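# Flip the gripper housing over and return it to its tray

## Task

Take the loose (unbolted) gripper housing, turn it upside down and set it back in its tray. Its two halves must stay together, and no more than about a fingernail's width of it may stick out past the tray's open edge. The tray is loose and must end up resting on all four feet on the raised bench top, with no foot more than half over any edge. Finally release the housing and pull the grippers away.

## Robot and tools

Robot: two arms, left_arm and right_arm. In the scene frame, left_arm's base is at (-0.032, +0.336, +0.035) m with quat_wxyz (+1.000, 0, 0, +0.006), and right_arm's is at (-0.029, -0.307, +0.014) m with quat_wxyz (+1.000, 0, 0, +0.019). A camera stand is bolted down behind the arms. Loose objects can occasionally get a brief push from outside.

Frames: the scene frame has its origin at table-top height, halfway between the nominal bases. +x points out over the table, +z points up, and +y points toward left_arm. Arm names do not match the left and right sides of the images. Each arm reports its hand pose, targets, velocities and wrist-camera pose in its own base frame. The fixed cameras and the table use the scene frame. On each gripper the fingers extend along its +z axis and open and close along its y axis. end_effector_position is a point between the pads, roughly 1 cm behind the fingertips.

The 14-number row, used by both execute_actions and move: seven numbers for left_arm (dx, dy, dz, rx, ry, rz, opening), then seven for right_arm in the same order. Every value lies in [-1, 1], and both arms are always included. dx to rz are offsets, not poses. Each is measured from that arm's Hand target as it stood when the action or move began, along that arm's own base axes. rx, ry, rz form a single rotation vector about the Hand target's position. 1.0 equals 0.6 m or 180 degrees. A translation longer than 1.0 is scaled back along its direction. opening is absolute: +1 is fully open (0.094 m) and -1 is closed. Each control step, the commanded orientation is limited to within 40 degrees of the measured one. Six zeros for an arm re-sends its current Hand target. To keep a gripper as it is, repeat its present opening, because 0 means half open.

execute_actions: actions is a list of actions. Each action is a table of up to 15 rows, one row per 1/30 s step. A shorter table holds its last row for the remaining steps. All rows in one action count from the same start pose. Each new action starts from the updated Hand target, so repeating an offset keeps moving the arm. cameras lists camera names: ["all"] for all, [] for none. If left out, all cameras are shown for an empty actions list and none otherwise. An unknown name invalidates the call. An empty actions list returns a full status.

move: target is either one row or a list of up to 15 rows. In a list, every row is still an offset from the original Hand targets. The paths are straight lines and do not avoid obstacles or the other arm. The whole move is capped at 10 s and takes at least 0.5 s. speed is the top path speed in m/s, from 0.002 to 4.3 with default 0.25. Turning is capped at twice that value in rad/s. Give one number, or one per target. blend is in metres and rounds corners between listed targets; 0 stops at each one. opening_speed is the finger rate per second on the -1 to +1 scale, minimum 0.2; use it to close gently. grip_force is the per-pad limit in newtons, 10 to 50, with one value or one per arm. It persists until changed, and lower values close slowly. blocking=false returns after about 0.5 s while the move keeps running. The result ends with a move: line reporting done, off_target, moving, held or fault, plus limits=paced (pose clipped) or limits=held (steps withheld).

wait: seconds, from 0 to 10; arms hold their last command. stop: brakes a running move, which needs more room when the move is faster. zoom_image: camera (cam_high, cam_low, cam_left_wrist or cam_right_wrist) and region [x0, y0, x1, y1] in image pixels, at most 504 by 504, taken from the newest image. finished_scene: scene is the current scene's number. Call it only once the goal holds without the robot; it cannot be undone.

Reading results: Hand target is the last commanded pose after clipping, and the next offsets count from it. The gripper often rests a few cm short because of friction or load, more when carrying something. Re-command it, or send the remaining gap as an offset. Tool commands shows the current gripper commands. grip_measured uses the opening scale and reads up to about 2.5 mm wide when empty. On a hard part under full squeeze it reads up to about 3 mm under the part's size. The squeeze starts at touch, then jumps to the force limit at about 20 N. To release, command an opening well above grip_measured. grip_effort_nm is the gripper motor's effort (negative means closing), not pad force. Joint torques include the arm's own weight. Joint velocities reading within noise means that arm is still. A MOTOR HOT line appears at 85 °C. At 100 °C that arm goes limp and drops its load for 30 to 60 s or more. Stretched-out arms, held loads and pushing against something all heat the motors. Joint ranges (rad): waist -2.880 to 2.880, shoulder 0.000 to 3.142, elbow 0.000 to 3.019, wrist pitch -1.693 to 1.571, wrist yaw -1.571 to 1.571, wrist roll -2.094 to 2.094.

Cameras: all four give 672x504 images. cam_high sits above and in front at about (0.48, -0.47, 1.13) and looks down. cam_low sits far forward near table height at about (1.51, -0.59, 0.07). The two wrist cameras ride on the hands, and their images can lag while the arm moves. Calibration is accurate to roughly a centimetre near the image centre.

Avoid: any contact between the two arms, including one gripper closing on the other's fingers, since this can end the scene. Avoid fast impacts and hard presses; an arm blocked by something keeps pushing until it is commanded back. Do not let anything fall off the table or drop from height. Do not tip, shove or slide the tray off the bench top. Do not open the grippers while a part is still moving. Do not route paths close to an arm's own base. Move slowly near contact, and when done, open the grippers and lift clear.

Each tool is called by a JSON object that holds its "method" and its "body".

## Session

{"method": "execute_actions", "body": {"actions": []}}

{"method": "zoom_image", "body": {"camera": "cam_high", "region": [170, 120, 470, 370]}}

Scene clock: 0.00 s.
left_arm: end_effector_position=(+0.8189, -0.2265, +0.3342) grip_measured=+1.000 grip_effort_nm=n/a end_effector_quat_wxyz=(+0.451, +0.455, +0.693, -0.330) | right_arm: end_effector_position=(+0.7474, -0.0904, +0.3602) grip_measured=+1.000 grip_effort_nm=n/a end_effector_quat_wxyz=(+0.391, +0.144, +0.714, -0.562)
Joint positions: left_arm=[-0.098 2.395 2.693 -1.038 0.982 0.6 0.094] | right_arm=[0.102 1.975 1.801 -0.03 1.258 -0.57 0.094]
Joint velocities: within noise
Joint torques (N m): no reading
Motor temperatures (°C): left_arm=[20 24 28 22 21 19 19] | right_arm=[20 24 27 19 19 22 22]
Heat: left arm: hottest elbow 28 °C; right arm: hottest elbow 27 °C.
Hand target: left_arm +0.8221, -0.2267, +0.3330; +0.455, +0.456, +0.691, -0.328 | right_arm +0.7503, -0.0901, +0.3711; +0.400, +0.152, +0.710, -0.559
Tool commands: left_gripper/opening=+1.0 right_gripper/opening=+1.0
camera_calibration:
cam_left_wrist: T_world_to_cam=[[-0.935298, -0.349334, 0.0564237, 0.667297], [-0.286929, 0.655366, -0.69869, 0.657466], [0.207098, -0.669673, -0.713196, 0.0106061], [0, 0, 0, 1]] pos_world=[0.810571, -0.190669, 0.429277]
cam_right_wrist: T_world_to_cam=[[-0.659806, -0.336883, 0.671689, 0.223008], [-0.743603, 0.163993, -0.648198, 0.845527], [0.108215, -0.927155, -0.358711, 0.0472761], [0, 0, 0, 1]] pos_world=[0.770762, -0.0197008, 0.415235]

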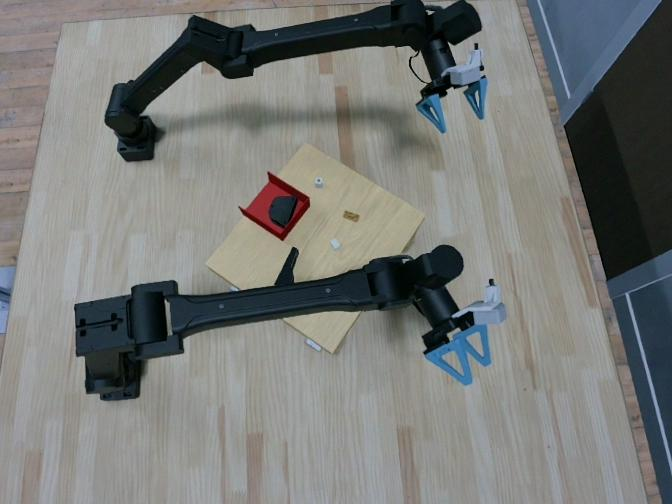

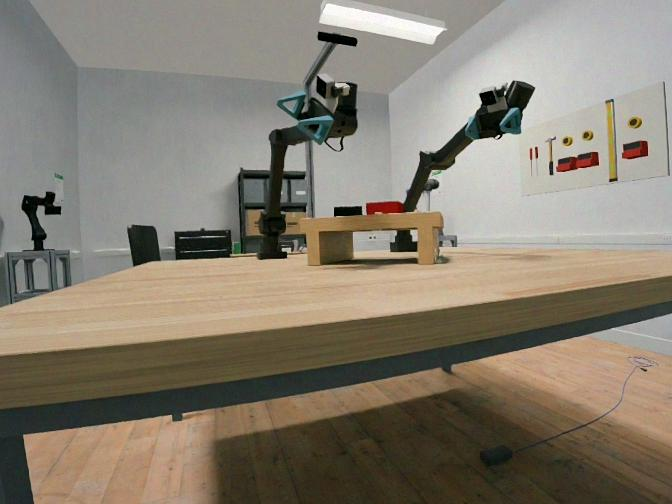

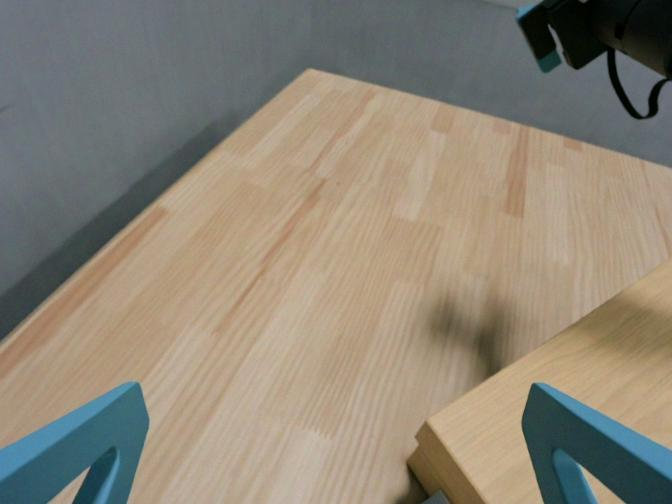

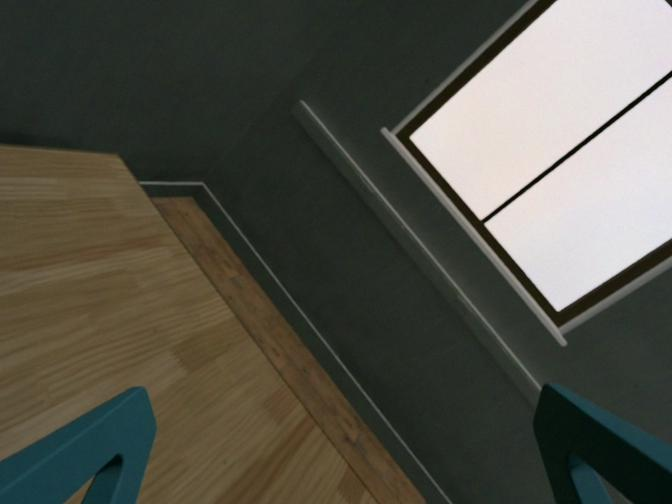

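Scaled by 1.680 from the camera's 672x504 image, which has a finer 960x720 frame.

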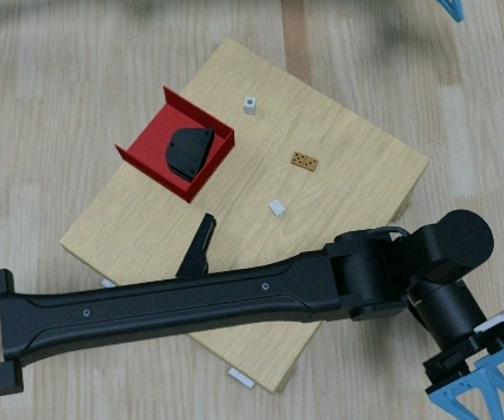

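{"method": "zoom_image", "body": {"camera": "cam_high", "region": [230, 160, 330, 250]}}

Scaled by 5.040 from the camera's 672x504 image, which has a finer 960x720 frame.

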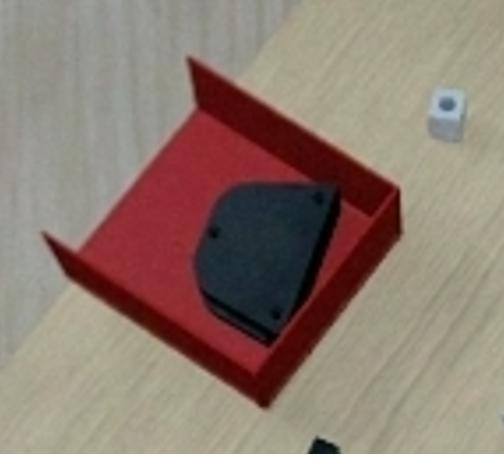

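{"method": "move", "body": {"target": [-0.8868, 0.0528, -0.0883, 0.0888, 0.0524, 0.1706, 1, -0.584, -0.1, -0.067, 0, 0, 0, 1], "speed": 0.3, "cameras": ["cam_left_wrist", "cam_high"]}}

Scene clock: 48.40 s.
left_arm: end_effector_position=(+0.2963, -0.1947, +0.2893) grip_measured=+1.000 grip_effort_nm=-0.02 end_effector_quat_wxyz=(+0.411, +0.286, +0.855, -0.133) | right_arm: end_effector_position=(+0.4035, -0.1453, +0.3252) grip_measured=+1.000 grip_effort_nm=0.01 end_effector_quat_wxyz=(+0.395, +0.143, +0.715, -0.558)
Joint positions: left_arm=[-0.546 0.713 0.752 -0.718 0.07 0.065 0.094] | right_arm=[0.042 1.094 0.694 0.226 1.19 -0.595 0.094]
Joint torques (N m): left_arm=[-1.2 -1.9 10.65 1.25 -0.07 0.01] | right_arm=[-1.38 -7.3 10.37 1.89 -0.07 0.01]
Motor temperatures (°C): left_arm=[20 29 35 22 21 19 19] | right_arm=[20 30 37 20 19 22 22]
Heat: left arm: hottest elbow 35 °C; right arm: hottest elbow 37 °C.
Hand target: left_arm +0.2900, -0.1952, +0.2802; +0.400, +0.287, +0.860, -0.134 | right_arm +0.3998, -0.1500, +0.3310; +0.400, +0.152, +0.710, -0.559
Off the commanded pose: left_arm 0.011 m, 1 deg | right_arm 0.008 m, 1 deg.
move: off_target (left_arm)
camera_calibration:
cam_left_wrist: T_world_to_cam=[[-0.61207, -0.790758, 0.00853112, 0.024366], [-0.70292, 0.539075, -0.464006, 0.488093], [0.362317, -0.290001, -0.885791, 0.185923], [0, 0, 0, 1]] pos_world=[0.290641, -0.189933, 0.390959]
Images, in order (width x height): cam_high 672x504, cam_left_wrist 672x504.

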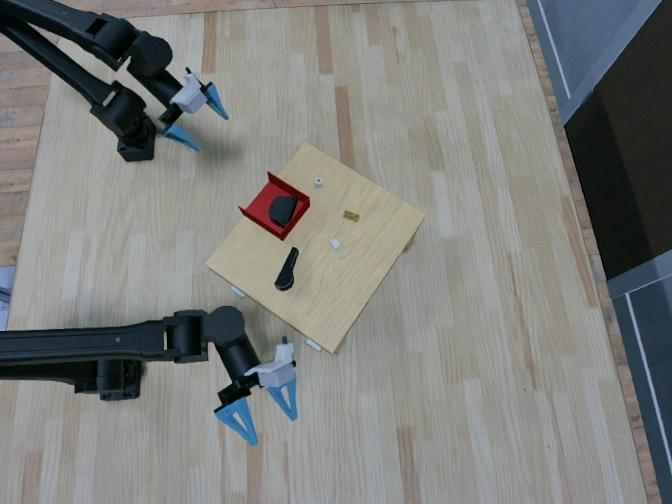

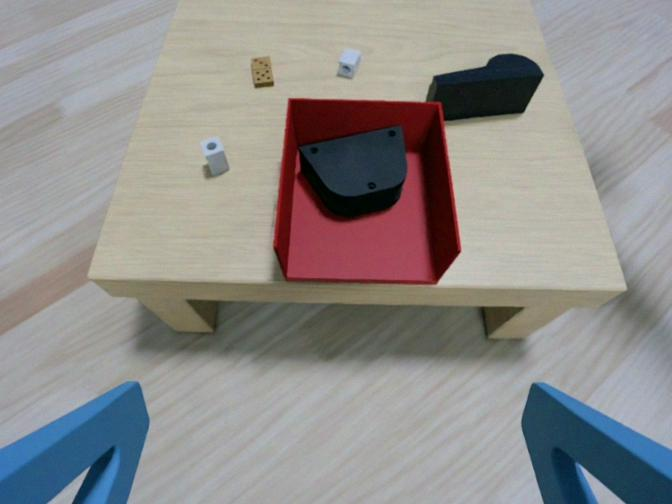

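{"method": "zoom_image", "body": {"camera": "cam_left_wrist", "region": [265, 85, 470, 290]}}

Scaled by 2.459 from the camera's 672x504 image, which has a finer 960x720 frame.

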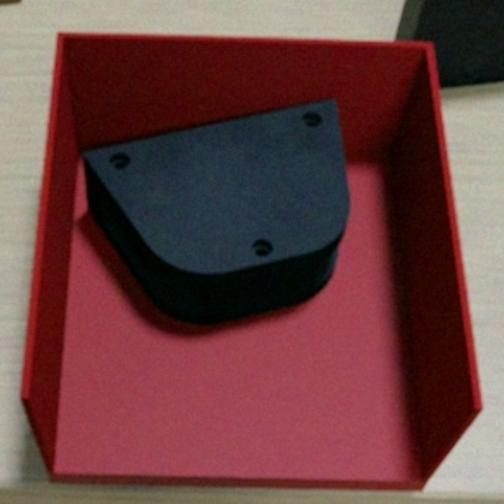

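{"method": "move", "body": {"target": [0.1843, -0.1742, -0.0253, 0.1706, 0.2192, -0.01, 0.0, 0, 0, 0, 0, 0, 0, 1], "speed": 0.25, "cameras": ["cam_left_wrist"]}}

Scene clock: 206.53 s.
left_arm: end_effector_position=(+0.3931, -0.2881, +0.2557) grip_measured=+0.003 grip_effort_nm=-0.17 end_effector_quat_wxyz=(-0.009, +0.331, +0.943, +0.001) | right_arm: end_effector_position=(+0.4035, -0.1453, +0.3251) grip_measured=+1.000 grip_effort_nm=0.01 end_effector_quat_wxyz=(+0.395, +0.143, +0.715, -0.558)
Joint positions: left_arm=[-0.63 1.624 1.62 -1.585 0.004 0.045 0.047] | right_arm=[0.042 1.094 0.694 0.226 1.189 -0.595 0.094]
Joint torques (N m): left_arm=[-1.14 -11.34 14.82 -0.06 -0.08 -0.01] | right_arm=[-1.38 -7.36 10.37 1.89 -0.07 0.01]
Motor temperatures (°C): left_arm=[20 24 37 22 21 19 19] | right_arm=[20 25 33 20 19 22 22]
Heat: left arm: hottest elbow 37 °C; right arm: hottest elbow 33 °C.
Hand target: left_arm +0.4005, -0.2995, +0.2649; -0.001, +0.333, +0.943, +0.000 | right_arm +0.3998, -0.1500, +0.3310; +0.400, +0.152, +0.710, -0.559
Off the commanded pose: left_arm 0.017 m, 1 deg | right_arm 0.008 m, 1 deg.
move: off_target (left_arm)
camera_calibration:
cam_left_wrist: T_world_to_cam=[[-0.62374, -0.781149, 0.0274778, 0.012478], [-0.703331, 0.576246, 0.416252, 0.376656], [-0.340989, 0.240307, -0.908834, 0.529175], [0, 0, 0, 1]] pos_world=[0.453139, -0.334464, 0.323805]
Images, in order (width x height): cam_left_wrist 672x504.

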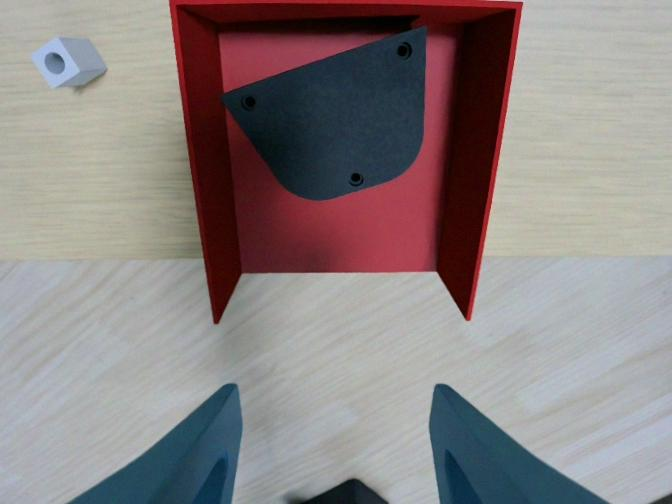

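{"method": "zoom_image", "body": {"camera": "cam_left_wrist", "region": [170, 0, 530, 280]}}

Scaled by 1.400 from the camera's 672x504 image, which has a finer 960x720 frame.

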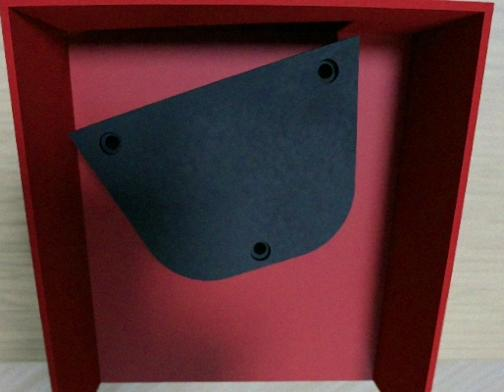

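{"method": "move", "body": {"target": [0.058, -0.0235, -0.045, 0, 0, -0.4039, 0.489, 0, 0, 0, 0, 0, 0, 1], "speed": 0.2, "cameras": ["cam_left_wrist"]}}

Scene clock: 385.40 s.
left_arm: end_effector_position=(+0.4179, -0.3051, +0.2322) grip_measured=+0.486 grip_effort_nm=0.14 end_effector_quat_wxyz=(-0.017, +0.826, +0.563, -0.005) | right_arm: end_effector_position=(+0.4035, -0.1453, +0.3251) grip_measured=+1.000 grip_effort_nm=0.01 end_effector_quat_wxyz=(+0.395, +0.143, +0.715, -0.558)
Joint positions: left_arm=[-0.63 1.718 1.678 -1.566 -0.002 1.315 0.07] | right_arm=[0.042 1.094 0.694 0.226 1.189 -0.595 0.094]
Joint torques (N m): left_arm=[0.26 -12.22 14.76 0.76 0.09 0.16] | right_arm=[-1.38 -7.3 10.35 1.88 -0.07 0.01]
Motor temperatures (°C): left_arm=[20 27 49 21 21 19 19] | right_arm=[20 25 34 20 18 22 22]
Heat: left arm: hottest elbow 49 °C; right arm: hottest elbow 34 °C.
Hand target: left_arm +0.4354, -0.3137, +0.2379; -0.001, +0.827, +0.562, +0.000 | right_arm +0.3998, -0.1500, +0.3310; +0.400, +0.152, +0.710, -0.559
Off the commanded pose: left_arm 0.020 m, 2 deg | right_arm 0.008 m, 1 deg.
move: off_target (left_arm)
camera_calibration:
cam_left_wrist: T_world_to_cam=[[-0.929895, 0.363496, 0.0562717, 0.485881], [0.35355, 0.841074, 0.409386, 0.0543128], [0.101481, 0.400581, -0.910624, 0.384778], [0, 0, 0, 1]] pos_world=[0.393568, -0.376431, 0.300812]
Images, in order (width x height): cam_left_wrist 672x504.

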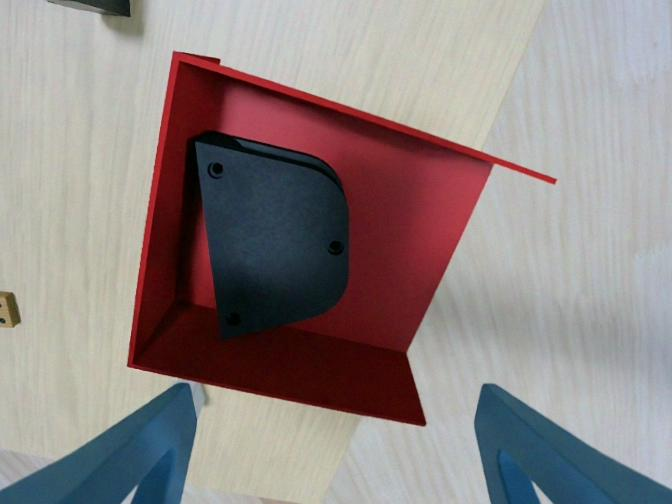

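{"method": "move", "body": {"target": [-0.008, 0.0105, -0.0683, 0, 0, 0, 0.489, 0, 0, 0, 0, 0, 0, 1], "speed": 0.12, "cameras": ["cam_left_wrist"]}}

Scene clock: 393.10 s.
left_arm: end_effector_position=(+0.4260, -0.3105, +0.2084) grip_measured=+0.486 grip_effort_nm=0.13 end_effector_quat_wxyz=(+0.005, +0.827, +0.562, +0.003) | right_arm: end_effector_position=(+0.4035, -0.1453, +0.3251) grip_measured=+1.000 grip_effort_nm=0.01 end_effector_quat_wxyz=(+0.395, +0.143, +0.715, -0.558)
Joint positions: left_arm=[-0.629 1.718 1.616 -1.458 -0.002 1.319 0.07] | right_arm=[0.042 1.094 0.694 0.226 1.189 -0.595 0.094]
Joint torques (N m): left_arm=[0.5 -13.04 9.62 0.91 0.11 0.16] | right_arm=[-1.32 -7.36 10.36 1.89 -0.08 0]
Heat: left arm: hottest elbow 48 °C; right arm: hottest elbow 34 °C.
Hand target: left_arm +0.4307, -0.3074, +0.1970; -0.001, +0.827, +0.563, +0.000 | right_arm +0.3998, -0.1500, +0.3310; +0.400, +0.152, +0.710, -0.559
Off the commanded pose: left_arm 0.013 m, 1 deg | right_arm 0.008 m, 1 deg.
move: off_target (left_arm)
camera_calibration:
cam_left_wrist: T_world_to_cam=[[-0.929768, 0.367952, 0.0119898, 0.50718], [0.341796, 0.85066, 0.399441, 0.0758137], [0.136776, 0.375485, -0.916681, 0.34286], [0, 0, 0, 1]] pos_world=[0.398752, -0.379848, 0.277929]
Images, in order (width x height): cam_left_wrist 672x504.

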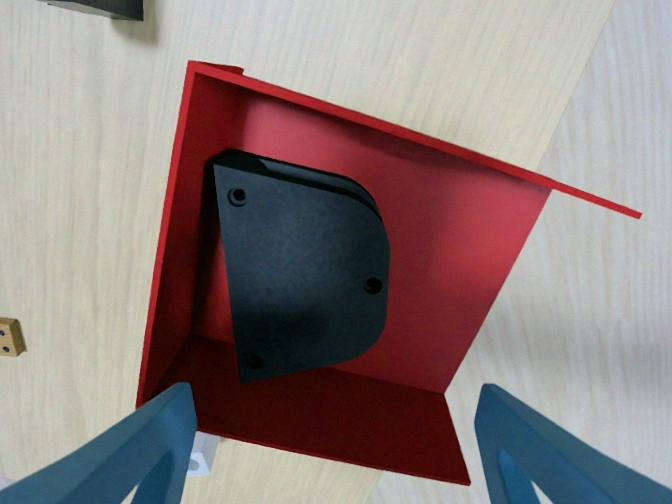

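{"method": "move", "body": {"target": [0.0055, 0.0032, -0.0333, 0, 0, 0, 0.489, 0, 0, 0, 0, 0, 0, 1], "speed": 0.1, "cameras": ["cam_left_wrist"]}}

Scene clock: 397.80 s.
left_arm: end_effector_position=(+0.4292, -0.3091, +0.1944) grip_measured=+0.486 grip_effort_nm=0.13 end_effector_quat_wxyz=(+0.010, +0.828, +0.561, +0.005) | right_arm: end_effector_position=(+0.4035, -0.1453, +0.3251) grip_measured=+1.000 grip_effort_nm=0.01 end_effector_quat_wxyz=(+0.395, +0.143, +0.715, -0.558)
Joint positions: left_arm=[-0.624 1.719 1.581 -1.41 -0.002 1.326 0.07] | right_arm=[0.042 1.094 0.694 0.226 1.189 -0.595 0.094]
Joint torques (N m): left_arm=[0.56 -12.28 9.37 0.98 0.11 0.16] | right_arm=[-1.49 -7.3 10.36 1.88 -0.07 0.01]
Heat: left arm: hottest elbow 47 °C; right arm: hottest elbow 34 °C.
Hand target: left_arm +0.4338, -0.3055, +0.1770; -0.001, +0.827, +0.562, +0.000 | right_arm +0.3998, -0.1500, +0.3310; +0.400, +0.152, +0.710, -0.559
Off the commanded pose: left_arm 0.018 m, 1 deg | right_arm 0.008 m, 1 deg.
move: off_target (left_arm)
camera_calibration:
cam_left_wrist: T_world_to_cam=[[-0.929534, 0.368735, 0.000554268, 0.512288], [0.338647, 0.85309, 0.396933, 0.0817419], [0.14589, 0.36915, -0.917848, 0.323433], [0, 0, 0, 1]] pos_world=[0.401322, -0.378027, 0.264132]
Images, in order (width x height): cam_left_wrist 672x504.

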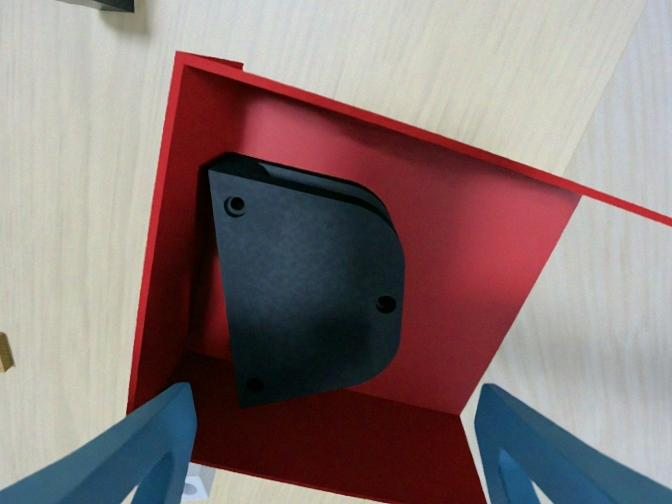

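{"method": "move", "body": {"target": [0.0018, 0.0047, -0.0367, 0, 0, 0, 0.489, 0, 0, 0, 0, 0, 0, 1], "speed": 0.08, "cameras": ["cam_left_wrist"]}}

Scene clock: 414.03 s.
left_arm: end_effector_position=(+0.4308, -0.3065, +0.1709) grip_measured=+0.486 grip_effort_nm=0.13 end_effector_quat_wxyz=(+0.009, +0.828, +0.561, +0.004) | right_arm: end_effector_position=(+0.4035, -0.1453, +0.3251) grip_measured=+1.000 grip_effort_nm=0.01 end_effector_quat_wxyz=(+0.395, +0.143, +0.715, -0.558)
Joint positions: left_arm=[-0.618 1.731 1.534 -1.354 -0.002 1.332 0.07] | right_arm=[0.042 1.094 0.694 0.226 1.189 -0.595 0.094]
Joint torques (N m): left_arm=[0.56 -12.45 9.35 0.87 0.11 0.16] | right_arm=[-1.38 -7.36 10.36 1.89 -0.07 0.01]
Heat: left arm: hottest elbow 45 °C; right arm: hottest elbow 34 °C.
Hand target: left_arm +0.4350, -0.3026, +0.1549; -0.001, +0.827, +0.562, +0.000 | right_arm +0.3998, -0.1500, +0.3310; +0.400, +0.152, +0.710, -0.559
Off the commanded pose: left_arm 0.017 m, 1 deg | right_arm 0.008 m, 1 deg.
move: off_target (left_arm)
camera_calibration:
cam_left_wrist: T_world_to_cam=[[-0.929526, 0.36874, 0.00347868, 0.512356], [0.339612, 0.852349, 0.3977, 0.0875183], [0.143683, 0.370854, -0.917509, 0.302035], [0, 0, 0, 1]] pos_world=[0.403129, -0.375533, 0.240531]
Images, in order (width x height): cam_left_wrist 672x504.

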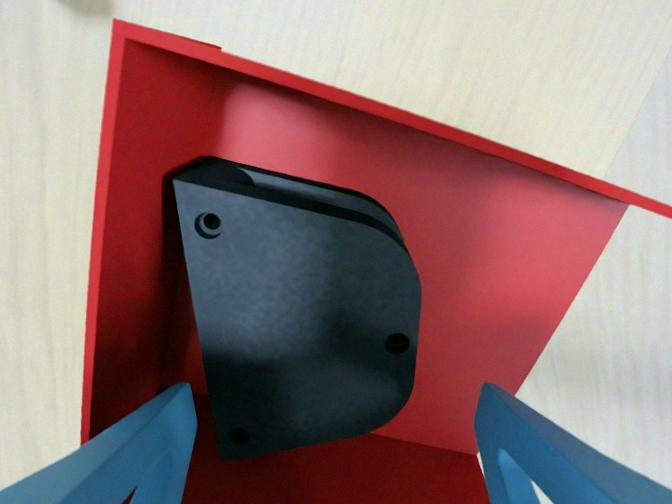

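{"method": "move", "body": {"target": [0, 0, -0.0233, 0, 0, 0, 0.489, 0, 0, 0, 0, 0, 0, 1], "speed": 0.06, "cameras": ["cam_left_wrist"]}}

Scene clock: 418.07 s.
left_arm: end_effector_position=(+0.4313, -0.3069, +0.1578) grip_measured=+0.486 grip_effort_nm=0.13 end_effector_quat_wxyz=(+0.010, +0.828, +0.561, +0.005) | right_arm: end_effector_position=(+0.4035, -0.1453, +0.3251) grip_measured=+1.000 grip_effort_nm=0.01 end_effector_quat_wxyz=(+0.395, +0.143, +0.715, -0.558)
Joint positions: left_arm=[-0.618 1.739 1.509 -1.32 -0.002 1.332 0.07] | right_arm=[0.042 1.094 0.694 0.226 1.189 -0.595 0.094]
Joint torques (N m): left_arm=[0.56 -12.45 9.22 0.92 0.11 0.16] | right_arm=[-1.44 -7.3 10.35 1.89 -0.07 0]
Heat: left arm: hottest elbow 45 °C; right arm: hottest elbow 34 °C.
Hand target: left_arm +0.4350, -0.3026, +0.1410; -0.001, +0.827, +0.562, +0.000 | right_arm +0.3998, -0.1500, +0.3310; +0.400, +0.152, +0.710, -0.559
Off the commanded pose: left_arm 0.018 m, 1 deg | right_arm 0.008 m, 1 deg.
move: off_target (left_arm)
camera_calibration:
cam_left_wrist: T_world_to_cam=[[-0.929551, 0.368691, 0.00162762, 0.513291], [0.338943, 0.852797, 0.397309, 0.093334], [0.145096, 0.369871, -0.917683, 0.289261], [0, 0, 0, 1]] pos_world=[0.403524, -0.37583, 0.227532]
Images, in order (width x height): cam_left_wrist 672x504.

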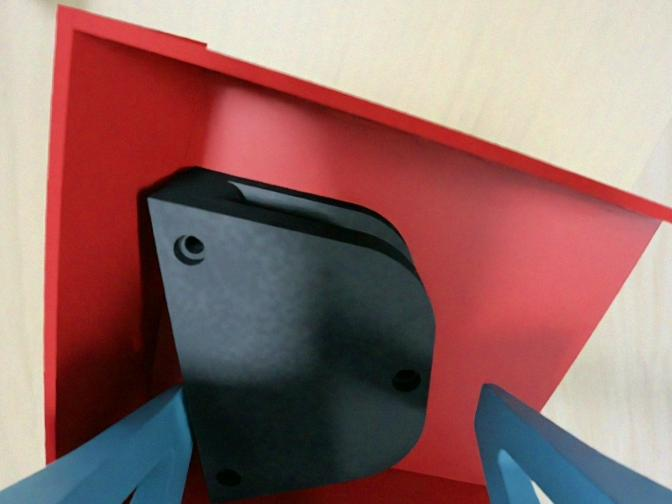

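{"method": "move", "body": {"target": [0.0, 0.0, -0.0208, 0, 0, 0, 0.489, 0, 0, 0, 0, 0, 0, 1], "speed": 0.06, "cameras": ["cam_left_wrist"]}}

Scene clock: 421.20 s.
left_arm: end_effector_position=(+0.4316, -0.3071, +0.1451) grip_measured=+0.486 grip_effort_nm=0.13 end_effector_quat_wxyz=(+0.010, +0.828, +0.561, +0.005) | right_arm: end_effector_position=(+0.4035, -0.1453, +0.3251) grip_measured=+1.000 grip_effort_nm=0.01 end_effector_quat_wxyz=(+0.395, +0.143, +0.715, -0.558)
Joint positions: left_arm=[-0.618 1.748 1.488 -1.289 -0.002 1.332 0.07] | right_arm=[0.042 1.094 0.694 0.226 1.189 -0.595 0.094]
Joint torques (N m): left_arm=[0.5 -12.45 9.16 0.95 0.11 0.16] | right_arm=[-1.38 -7.36 10.35 1.88 -0.07 0.01]
Motor temperatures (°C): left_arm=[20 28 44 21 21 19 19] | right_arm=[20 25 34 20 18 22 22]
Heat: left arm: hottest elbow 44 °C; right arm: hottest elbow 34 °C.
Hand target: left_arm +0.4350, -0.3026, +0.1284; -0.001, +0.827, +0.562, +0.000 | right_arm +0.3998, -0.1500, +0.3310; +0.400, +0.152, +0.710, -0.559
Off the commanded pose: left_arm 0.018 m, 1 deg | right_arm 0.008 m, 1 deg.
move: off_target (left_arm)
camera_calibration:
cam_left_wrist: T_world_to_cam=[[-0.929527, 0.368748, 0.00204071, 0.513589], [0.339138, 0.852689, 0.397375, 0.0983157], [0.144791, 0.370063, -0.917654, 0.277826], [0, 0, 0, 1]] pos_world=[0.403825, -0.37603, 0.214832]
Images, in order (width x height): cam_left_wrist 672x504.

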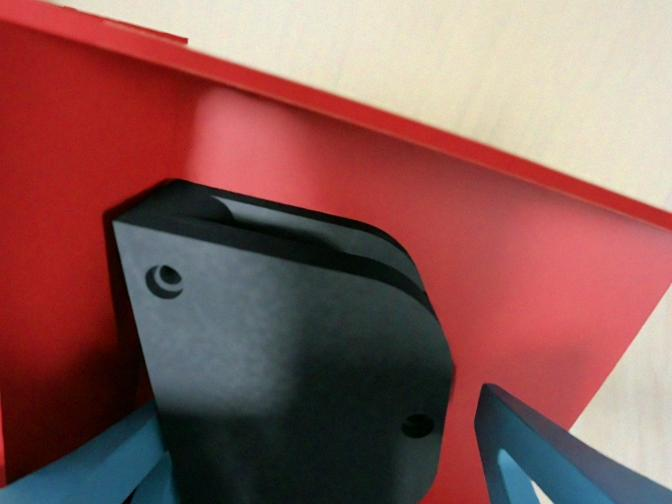

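{"method": "move", "body": {"target": [0, 0, 0, 0, 0, 0, -0.05, 0, 0, 0, 0, 0, 0, 1], "opening_speed": 0.25, "cameras": ["cam_left_wrist"]}}

Scene clock: 426.47 s.
left_arm: end_effector_position=(+0.4317, -0.3071, +0.1452) grip_measured=+0.108 grip_effort_nm=-1.05 end_effector_quat_wxyz=(+0.010, +0.828, +0.561, +0.005) | right_arm: end_effector_position=(+0.4035, -0.1453, +0.3251) grip_measured=+1.000 grip_effort_nm=0.01 end_effector_quat_wxyz=(+0.395, +0.143, +0.715, -0.558)
Joint positions: left_arm=[-0.618 1.748 1.488 -1.289 -0.002 1.332 0.052] | right_arm=[0.042 1.094 0.694 0.226 1.189 -0.595 0.094]
Joint torques (N m): left_arm=[0.56 -12.4 9.16 0.95 0.11 0.16] | right_arm=[-1.32 -7.36 10.36 1.89 -0.07 0.01]
Heat: left arm: hottest elbow 43 °C; right arm: hottest elbow 34 °C.
Hand target: left_arm +0.4350, -0.3026, +0.1284; -0.001, +0.827, +0.563, +0.000 | right_arm +0.3998, -0.1500, +0.3310; +0.400, +0.152, +0.710, -0.559
Off the commanded pose: left_arm 0.018 m, 1 deg | right_arm 0.008 m, 1 deg.
move: off_target (left_arm)
camera_calibration:
cam_left_wrist: T_world_to_cam=[[-0.929551, 0.368691, 0.00162762, 0.513701], [0.338943, 0.852797, 0.397309, 0.098534], [0.145096, 0.369871, -0.917683, 0.277674], [0, 0, 0, 1]] pos_world=[0.403824, -0.37613, 0.214832]
Images, in order (width x height): cam_left_wrist 672x504.

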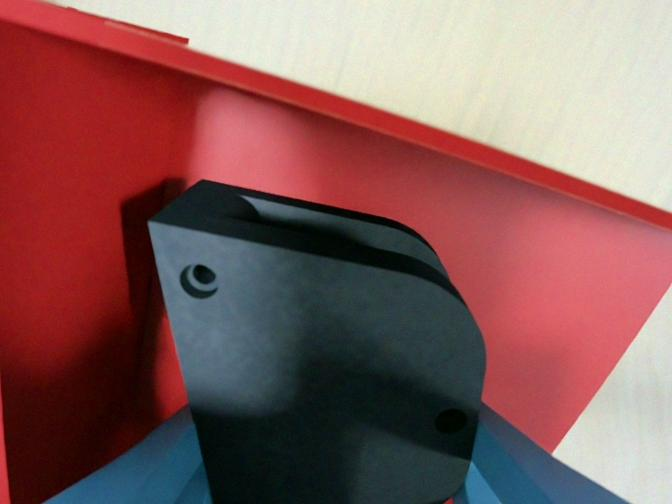

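{"method": "move", "body": {"target": [0, 0, 0.175, 0, 0, 0, -0.05, 0, 0, 0, 0, 0, 0, 1], "speed": 0.1, "cameras": ["cam_left_wrist"]}}

Scene clock: 431.00 s.
left_arm: end_effector_position=(+0.4221, -0.3004, +0.2138) grip_measured=+0.108 grip_effort_nm=-1.05 end_effector_quat_wxyz=(-0.020, +0.828, +0.561, -0.007) | right_arm: end_effector_position=(+0.4035, -0.1453, +0.3251) grip_measured=+1.000 grip_effort_nm=0.01 end_effector_quat_wxyz=(+0.395, +0.143, +0.715, -0.558)
Joint positions: left_arm=[-0.618 1.727 1.642 -1.527 -0.001 1.332 0.052] | right_arm=[0.042 1.094 0.694 0.226 1.189 -0.595 0.094]
Joint torques (N m): left_arm=[0.56 -14.33 14.72 -0.09 0.07 0.16] | right_arm=[-1.44 -7.36 10.37 1.88 -0.07 0.02]
Heat: left arm: hottest elbow 43 °C; right arm: hottest elbow 34 °C.
Hand target: left_arm +0.4350, -0.3026, +0.2334; -0.001, +0.827, +0.562, +0.000 | right_arm +0.3998, -0.1500, +0.3310; +0.400, +0.152, +0.710, -0.559
Off the commanded pose: left_arm 0.024 m, 2 deg | right_arm 0.008 m, 1 deg.
move: off_target (left_arm)
camera_calibration:
cam_left_wrist: T_world_to_cam=[[-0.92773, 0.367929, 0.0628053, 0.488112], [0.360113, 0.838062, 0.409841, 0.0526764], [0.0981578, 0.402839, -0.909992, 0.367646], [0, 0, 0, 1]] pos_world=[0.397779, -0.371839, 0.28231]
Images, in order (width x height): cam_left_wrist 672x504.

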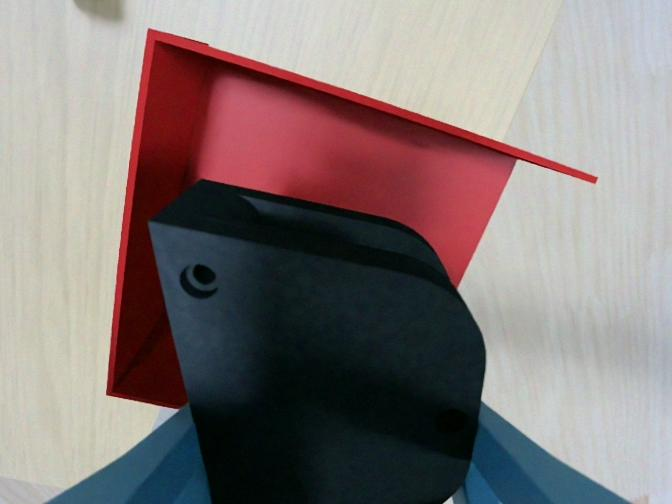

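{"method": "move", "body": {"target": [-0.105, 0.0427, 0.011, 0, 0, 0.4039, -0.05, 0, 0, 0, 0, 0, 0, 1], "speed": 0.15, "cameras": ["cam_left_wrist", "cam_high"]}}

Scene clock: 446.33 s.
left_arm: end_effector_position=(+0.3755, -0.2729, +0.2395) grip_measured=+0.108 grip_effort_nm=-1.05 end_effector_quat_wxyz=(-0.007, +0.331, +0.943, +0.002) | right_arm: end_effector_position=(+0.4035, -0.1453, +0.3251) grip_measured=+1.000 grip_effort_nm=0.01 end_effector_quat_wxyz=(+0.395, +0.143, +0.715, -0.558)
Joint positions: left_arm=[-0.627 1.562 1.504 -1.527 0.001 0.048 0.052] | right_arm=[0.042 1.094 0.694 0.226 1.189 -0.595 0.094]
Joint torques (N m): left_arm=[-1.2 -12.75 9.51 1.01 0.02 -0.01] | right_arm=[-1.44 -7.3 10.36 1.91 -0.07 0.02]
Heat: left arm: hottest elbow 46 °C; right arm: hottest elbow 34 °C.
Hand target: left_arm +0.3719, -0.2771, +0.2400; -0.001, +0.333, +0.943, +0.000 | right_arm +0.3998, -0.1500, +0.3310; +0.400, +0.152, +0.710, -0.559
Off the commanded pose: left_arm 0.005 m, 1 deg | right_arm 0.008 m, 1 deg.
move: done
camera_calibration:
cam_left_wrist: T_world_to_cam=[[-0.623877, -0.781143, 0.0243646, 0.0146965], [-0.705039, 0.575999, 0.413696, 0.363438], [-0.33719, 0.240918, -0.910089, 0.503929], [0, 0, 0, 1]] pos_world=[0.435327, -0.319266, 0.307909]
Images, in order (width x height): cam_high 672x504, cam_left_wrist 672x504.

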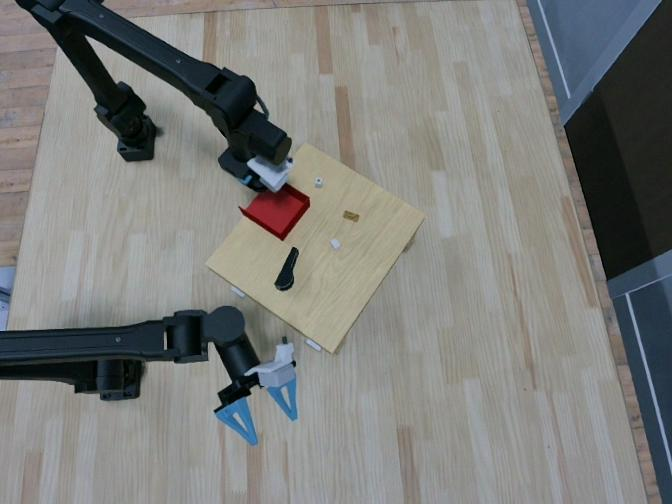

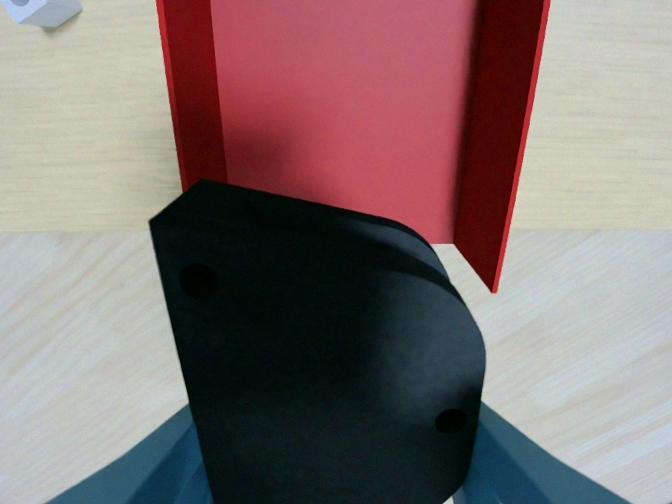

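{"method": "move", "body": {"target": [-0.0055, 0.0045, -0.085, 0, 0, 0, -0.05, 0, 0, 0, 0, 0, 0, 1], "speed": 0.12, "cameras": ["cam_left_wrist"]}}

Scene clock: 452.43 s.
left_arm: end_effector_position=(+0.3716, -0.2701, +0.1932) grip_measured=+0.108 grip_effort_nm=-1.05 end_effector_quat_wxyz=(-0.001, +0.331, +0.944, +0.000) | right_arm: end_effector_position=(+0.4035, -0.1453, +0.3251) grip_measured=+1.000 grip_effort_nm=0.01 end_effector_quat_wxyz=(+0.395, +0.143, +0.715, -0.558)
Joint positions: left_arm=[-0.627 1.557 1.375 -1.392 0.001 0.048 0.052] | right_arm=[0.042 1.094 0.694 0.226 1.189 -0.595 0.094]
Joint torques (N m): left_arm=[-1.2 -11.63 9.42 0.95 0.02 0] | right_arm=[-1.44 -7.36 10.35 1.87 -0.07 0.01]
Heat: left arm: hottest elbow 44 °C; right arm: hottest elbow 34 °C.
Hand target: left_arm +0.3687, -0.2744, +0.1891; +0.000, +0.333, +0.943, +0.000 | right_arm +0.3998, -0.1500, +0.3310; +0.400, +0.152, +0.710, -0.559
Off the commanded pose: left_arm 0.007 m, 0 deg | right_arm 0.008 m, 1 deg.
move: done
camera_calibration:
cam_left_wrist: T_world_to_cam=[[-0.623481, -0.781475, 0.0238402, 0.0154522], [-0.709406, 0.578275, 0.402916, 0.38245], [-0.328655, 0.234298, -0.914927, 0.455651], [0, 0, 0, 1]] pos_world=[0.430699, -0.315844, 0.262424]
Images, in order (width x height): cam_left_wrist 672x504.

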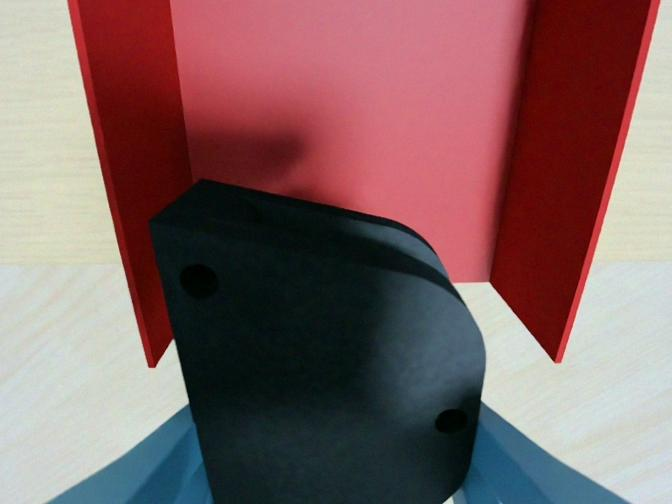

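{"method": "move", "body": {"target": [-0.0055, -0.0075, -0.055, 0, 0, 0, -0.05, 0, 0, 0, 0, 0, 0, 1], "speed": 0.1, "cameras": ["cam_left_wrist"]}}

Scene clock: 456.40 s.
left_arm: end_effector_position=(+0.3678, -0.2744, +0.1687) grip_measured=+0.108 grip_effort_nm=-1.05 end_effector_quat_wxyz=(+0.008, +0.332, +0.943, -0.003) | right_arm: end_effector_position=(+0.4035, -0.1453, +0.3251) grip_measured=+1.000 grip_effort_nm=0.01 end_effector_quat_wxyz=(+0.395, +0.143, +0.715, -0.558)
Joint positions: left_arm=[-0.64 1.557 1.309 -1.307 0.001 0.036 0.052] | right_arm=[0.042 1.094 0.694 0.226 1.189 -0.595 0.094]
Joint torques (N m): left_arm=[-1.14 -10.11 9.32 1.09 0.01 -0.01] | right_arm=[-1.32 -7.36 10.35 1.89 -0.07 0.01]
Heat: left arm: hottest elbow 43 °C; right arm: hottest elbow 34 °C.
Hand target: left_arm +0.3654, -0.2789, +0.1561; +0.000, +0.333, +0.943, +0.000 | right_arm +0.3998, -0.1500, +0.3310; +0.400, +0.152, +0.710, -0.559
Off the commanded pose: left_arm 0.014 m, 1 deg | right_arm 0.008 m, 1 deg.
move: off_target (left_arm)
camera_calibration:
cam_left_wrist: T_world_to_cam=[[-0.624755, -0.780476, 0.0231819, 0.0110693], [-0.714888, 0.583689, 0.385024, 0.398665], [-0.314033, 0.223973, -0.922616, 0.426179], [0, 0, 0, 1]] pos_world=[0.42575, -0.319509, 0.239448]
Images, in order (width x height): cam_left_wrist 672x504.

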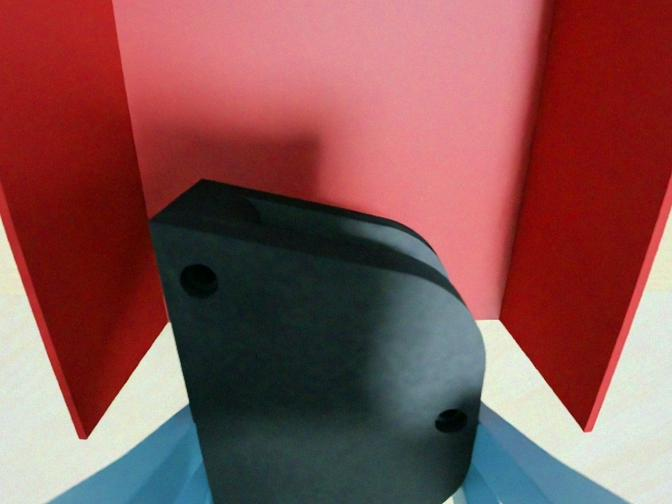

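{"method": "move", "body": {"target": [0, 0, -0.03, 0, 0, 0, -0.05, 0, 0, 0, 0, 0, 0, 1], "speed": 0.08}}

{"method": "move", "body": {"target": [0, 0, -0.005, 0, 0, 0, -0.05, 0, 0, 0, 0, 0, 0, 1], "speed": 0.06}}

{"method": "move", "body": {"target": [0, 0, -0.003, 0, 0, 0, -0.05, 0, 0, 0, 0, 0, 0, 1], "speed": 0.06, "cameras": ["cam_left_wrist"]}}

Scene clock: 461.87 s.
left_arm: end_effector_position=(+0.3679, -0.2745, +0.1501) grip_measured=+0.108 grip_effort_nm=-1.05 end_effector_quat_wxyz=(+0.007, +0.331, +0.943, -0.003) | right_arm: end_effector_position=(+0.4035, -0.1453, +0.3251) grip_measured=+1.000 grip_effort_nm=0.01 end_effector_quat_wxyz=(+0.395, +0.143, +0.715, -0.558)
Joint positions: left_arm=[-0.64 1.571 1.276 -1.261 0.001 0.036 0.052] | right_arm=[0.042 1.094 0.694 0.226 1.189 -0.595 0.094]
Joint torques (N m): left_arm=[-1.14 -10.23 9.22 1.01 0.01 -0.01] | right_arm=[-1.38 -7.3 10.35 1.88 -0.08 0.01]
Heat: left arm: hottest elbow 43 °C; right arm: hottest elbow 34 °C.
Hand target: left_arm +0.3654, -0.2789, +0.1380; +0.000, +0.333, +0.943, +0.000 | right_arm +0.3998, -0.1500, +0.3310; +0.400, +0.152, +0.710, -0.559
Off the commanded pose: left_arm 0.013 m, 1 deg | right_arm 0.008 m, 1 deg.
move: off_target (left_arm)

Scene clock: 462.67 s.
left_arm: end_effector_position=(+0.3682, -0.2747, +0.1484) grip_measured=+0.108 grip_effort_nm=-1.05 end_effector_quat_wxyz=(+0.008, +0.331, +0.943, -0.003) | right_arm: end_effector_position=(+0.4035, -0.1453, +0.3251) grip_measured=+1.000 grip_effort_nm=0.01 end_effector_quat_wxyz=(+0.395, +0.143, +0.715, -0.558)
Joint positions: left_arm=[-0.64 1.572 1.272 -1.253 0.001 0.036 0.052] | right_arm=[0.042 1.094 0.694 0.226 1.189 -0.595 0.094]
Joint torques (N m): left_arm=[-1.14 -10.11 9.14 0.94 0.01 -0.01] | right_arm=[-1.44 -7.41 10.36 1.88 -0.07 0.01]
Heat: left arm: hottest elbow 43 °C; right arm: hottest elbow 34 °C.
Hand target: left_arm +0.3653, -0.2789, +0.1351; -0.001, +0.333, +0.943, +0.000 | right_arm +0.3998, -0.1500, +0.3310; +0.400, +0.152, +0.710, -0.559
Off the commanded pose: left_arm 0.014 m, 1 deg | right_arm 0.008 m, 1 deg.
move: off_target (left_arm)

Scene clock: 463.37 s.
left_arm: end_effector_position=(+0.3691, -0.2754, +0.1479) grip_measured=+0.108 grip_effort_nm=-1.05 end_effector_quat_wxyz=(+0.010, +0.331, +0.943, -0.003) | right_arm: end_effector_position=(+0.4035, -0.1453, +0.3251) grip_measured=+1.000 grip_effort_nm=0.01 end_effector_quat_wxyz=(+0.395, +0.143, +0.715, -0.558)
Joint positions: left_arm=[-0.64 1.573 1.272 -1.249 0.001 0.036 0.052] | right_arm=[0.042 1.094 0.694 0.226 1.189 -0.595 0.094]
Joint torques (N m): left_arm=[-1.14 -10.11 8.87 1.03 0.01 -0.01] | right_arm=[-1.38 -7.36 10.37 1.88 -0.07 0.01]
Heat: left arm: hottest elbow 43 °C; right arm: hottest elbow 34 °C.
Hand target: left_arm +0.3654, -0.2789, +0.1333; -0.001, +0.333, +0.943, +0.000 | right_arm +0.3998, -0.1500, +0.3310; +0.400, +0.152, +0.710, -0.559
Off the commanded pose: left_arm 0.015 m, 1 deg | right_arm 0.008 m, 1 deg.
move: off_target (left_arm)
camera_calibration:
cam_left_wrist: T_world_to_cam=[[-0.62458, -0.780622, 0.0230061, 0.0116023], [-0.71649, 0.584491, 0.380806, 0.409602], [-0.310712, 0.22136, -0.924369, 0.405897], [0, 0, 0, 1]] pos_world=[0.426839, -0.320201, 0.218953]
Images, in order (width x height): cam_left_wrist 672x504.

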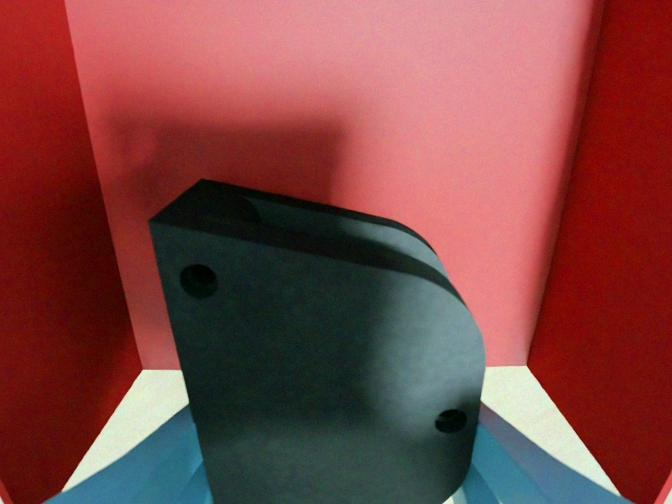

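{"method": "move", "body": {"target": [0, 0, -0.004, 0, 0, 0, -0.05, 0, 0, 0, 0, 0, 0, 1], "speed": 0.06}}

{"method": "move", "body": {"target": [0, 0, -0.004, 0, 0, 0, -0.05, 0, 0, 0, 0, 0, 0, 1], "speed": 0.06, "cameras": ["cam_left_wrist"]}}

Scene clock: 466.97 s.
left_arm: end_effector_position=(+0.3683, -0.2748, +0.1444) grip_measured=+0.108 grip_effort_nm=-1.05 end_effector_quat_wxyz=(+0.009, +0.331, +0.943, -0.003) | right_arm: end_effector_position=(+0.4035, -0.1453, +0.3251) grip_measured=+1.000 grip_effort_nm=0.01 end_effector_quat_wxyz=(+0.395, +0.143, +0.715, -0.558)
Joint positions: left_arm=[-0.64 1.575 1.265 -1.242 0.001 0.036 0.052] | right_arm=[0.042 1.094 0.694 0.226 1.189 -0.595 0.094]
Joint torques (N m): left_arm=[-1.14 -10.05 9.06 0.92 0.01 -0.01] | right_arm=[-1.38 -7.41 10.35 1.89 -0.07 0.01]
Heat: left arm: hottest elbow 43 °C; right arm: hottest elbow 34 °C.
Hand target: left_arm +0.3653, -0.2789, +0.1307; -0.001, +0.333, +0.943, +0.000 | right_arm +0.3998, -0.1500, +0.3310; +0.400, +0.152, +0.710, -0.559
Off the commanded pose: left_arm 0.014 m, 1 deg | right_arm 0.008 m, 1 deg.
move: off_target (left_arm)

Scene clock: 467.67 s.
left_arm: end_effector_position=(+0.3693, -0.2756, +0.1440) grip_measured=+0.108 grip_effort_nm=-1.05 end_effector_quat_wxyz=(+0.011, +0.331, +0.944, -0.004) | right_arm: end_effector_position=(+0.4035, -0.1453, +0.3251) grip_measured=+1.000 grip_effort_nm=0.01 end_effector_quat_wxyz=(+0.395, +0.143, +0.715, -0.558)
Joint positions: left_arm=[-0.64 1.575 1.264 -1.236 0.001 0.035 0.052] | right_arm=[0.042 1.094 0.694 0.226 1.189 -0.595 0.094]
Joint torques (N m): left_arm=[-1.14 -9.93 8.8 1.05 0.01 -0.01] | right_arm=[-1.44 -7.41 10.35 1.88 -0.07 0.02]
Heat: left arm: hottest elbow 43 °C; right arm: hottest elbow 34 °C.
Hand target: left_arm +0.3654, -0.2789, +0.1286; +0.000, +0.333, +0.943, +0.000 | right_arm +0.3998, -0.1500, +0.3310; +0.400, +0.152, +0.710, -0.559
Off the commanded pose: left_arm 0.017 m, 1 deg | right_arm 0.008 m, 1 deg.
move: off_target (left_arm)
camera_calibration:
cam_left_wrist: T_world_to_cam=[[-0.624273, -0.780869, 0.0229588, 0.011537], [-0.717319, 0.584613, 0.379054, 0.412015], [-0.309413, 0.220164, -0.92509, 0.401686], [0, 0, 0, 1]] pos_world=[0.427035, -0.320297, 0.215155]
Images, in order (width x height): cam_left_wrist 672x504.

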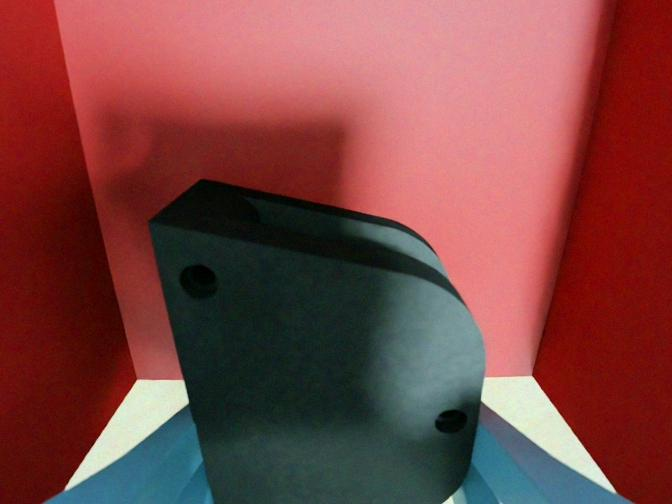

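{"method": "move", "body": {"target": [0, 0, -0.004, 0, 0, 0, -0.05, 0, 0, 0, 0, 0, 0, 1], "speed": 0.06}}

{"method": "move", "body": {"target": [0, 0, -0.004, 0, 0, 0, -0.05, 0, 0, 0, 0, 0, 0, 1], "speed": 0.06, "cameras": ["cam_left_wrist"]}}

Scene clock: 473.67 s.
left_arm: end_effector_position=(+0.3696, -0.2758, +0.1435) grip_measured=+0.108 grip_effort_nm=-1.05 end_effector_quat_wxyz=(+0.012, +0.331, +0.943, -0.004) | right_arm: end_effector_position=(+0.4035, -0.1453, +0.3251) grip_measured=+1.000 grip_effort_nm=0.01 end_effector_quat_wxyz=(+0.395, +0.143, +0.715, -0.558)
Joint positions: left_arm=[-0.64 1.575 1.263 -1.232 0.001 0.035 0.052] | right_arm=[0.042 1.094 0.694 0.226 1.189 -0.595 0.094]
Joint torques (N m): left_arm=[-1.14 -9.82 8.57 1.16 0.01 0] | right_arm=[-1.38 -7.36 10.33 1.89 -0.07 0.01]
Heat: left arm: hottest elbow 42 °C; right arm: hottest elbow 34 °C.
Hand target: left_arm +0.3655, -0.2789, +0.1261; +0.000, +0.333, +0.943, +0.000 | right_arm +0.3998, -0.1500, +0.3310; +0.400, +0.152, +0.710, -0.559
Off the commanded pose: left_arm 0.018 m, 1 deg | right_arm 0.008 m, 1 deg.
move: off_target (left_arm)

Scene clock: 474.37 s.
left_arm: end_effector_position=(+0.3697, -0.2758, +0.1429) grip_measured=+0.108 grip_effort_nm=-1.05 end_effector_quat_wxyz=(+0.012, +0.331, +0.944, -0.004) | right_arm: end_effector_position=(+0.4035, -0.1453, +0.3251) grip_measured=+1.000 grip_effort_nm=0.01 end_effector_quat_wxyz=(+0.395, +0.143, +0.715, -0.558)
Joint positions: left_arm=[-0.64 1.575 1.261 -1.23 0.001 0.035 0.052] | right_arm=[0.042 1.094 0.694 0.226 1.189 -0.595 0.094]
Joint torques (N m): left_arm=[-1.14 -9.7 8.32 1.33 0.01 -0.02] | right_arm=[-1.38 -7.36 10.35 1.88 -0.07 0.02]
Heat: left arm: hottest elbow 42 °C; right arm: hottest elbow 34 °C.
Hand target: left_arm +0.3654, -0.2789, +0.1237; +0.000, +0.332, +0.943, +0.000 | right_arm +0.3998, -0.1500, +0.3310; +0.400, +0.152, +0.710, -0.559
Off the commanded pose: left_arm 0.020 m, 2 deg | right_arm 0.008 m, 1 deg.
move: off_target (left_arm)
camera_calibration:
cam_left_wrist: T_world_to_cam=[[-0.62376, -0.781282, 0.0228434, 0.0112157], [-0.718677, 0.584778, 0.376216, 0.413717], [-0.307289, 0.218252, -0.92625, 0.399635], [0, 0, 0, 1]] pos_world=[0.427128, -0.320391, 0.214259]
Images, in order (width x height): cam_left_wrist 672x504.

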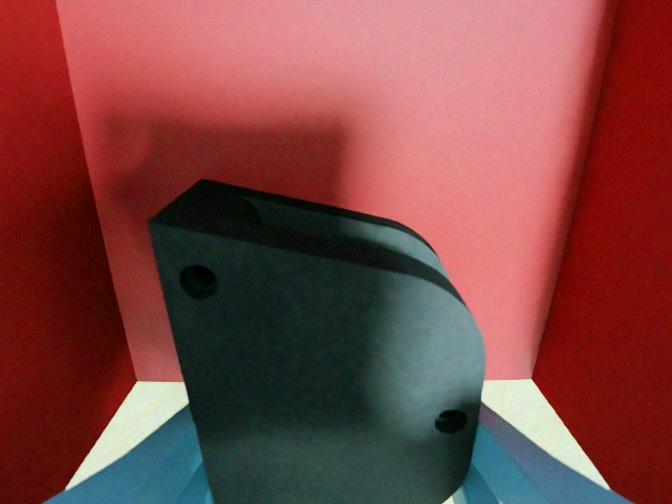

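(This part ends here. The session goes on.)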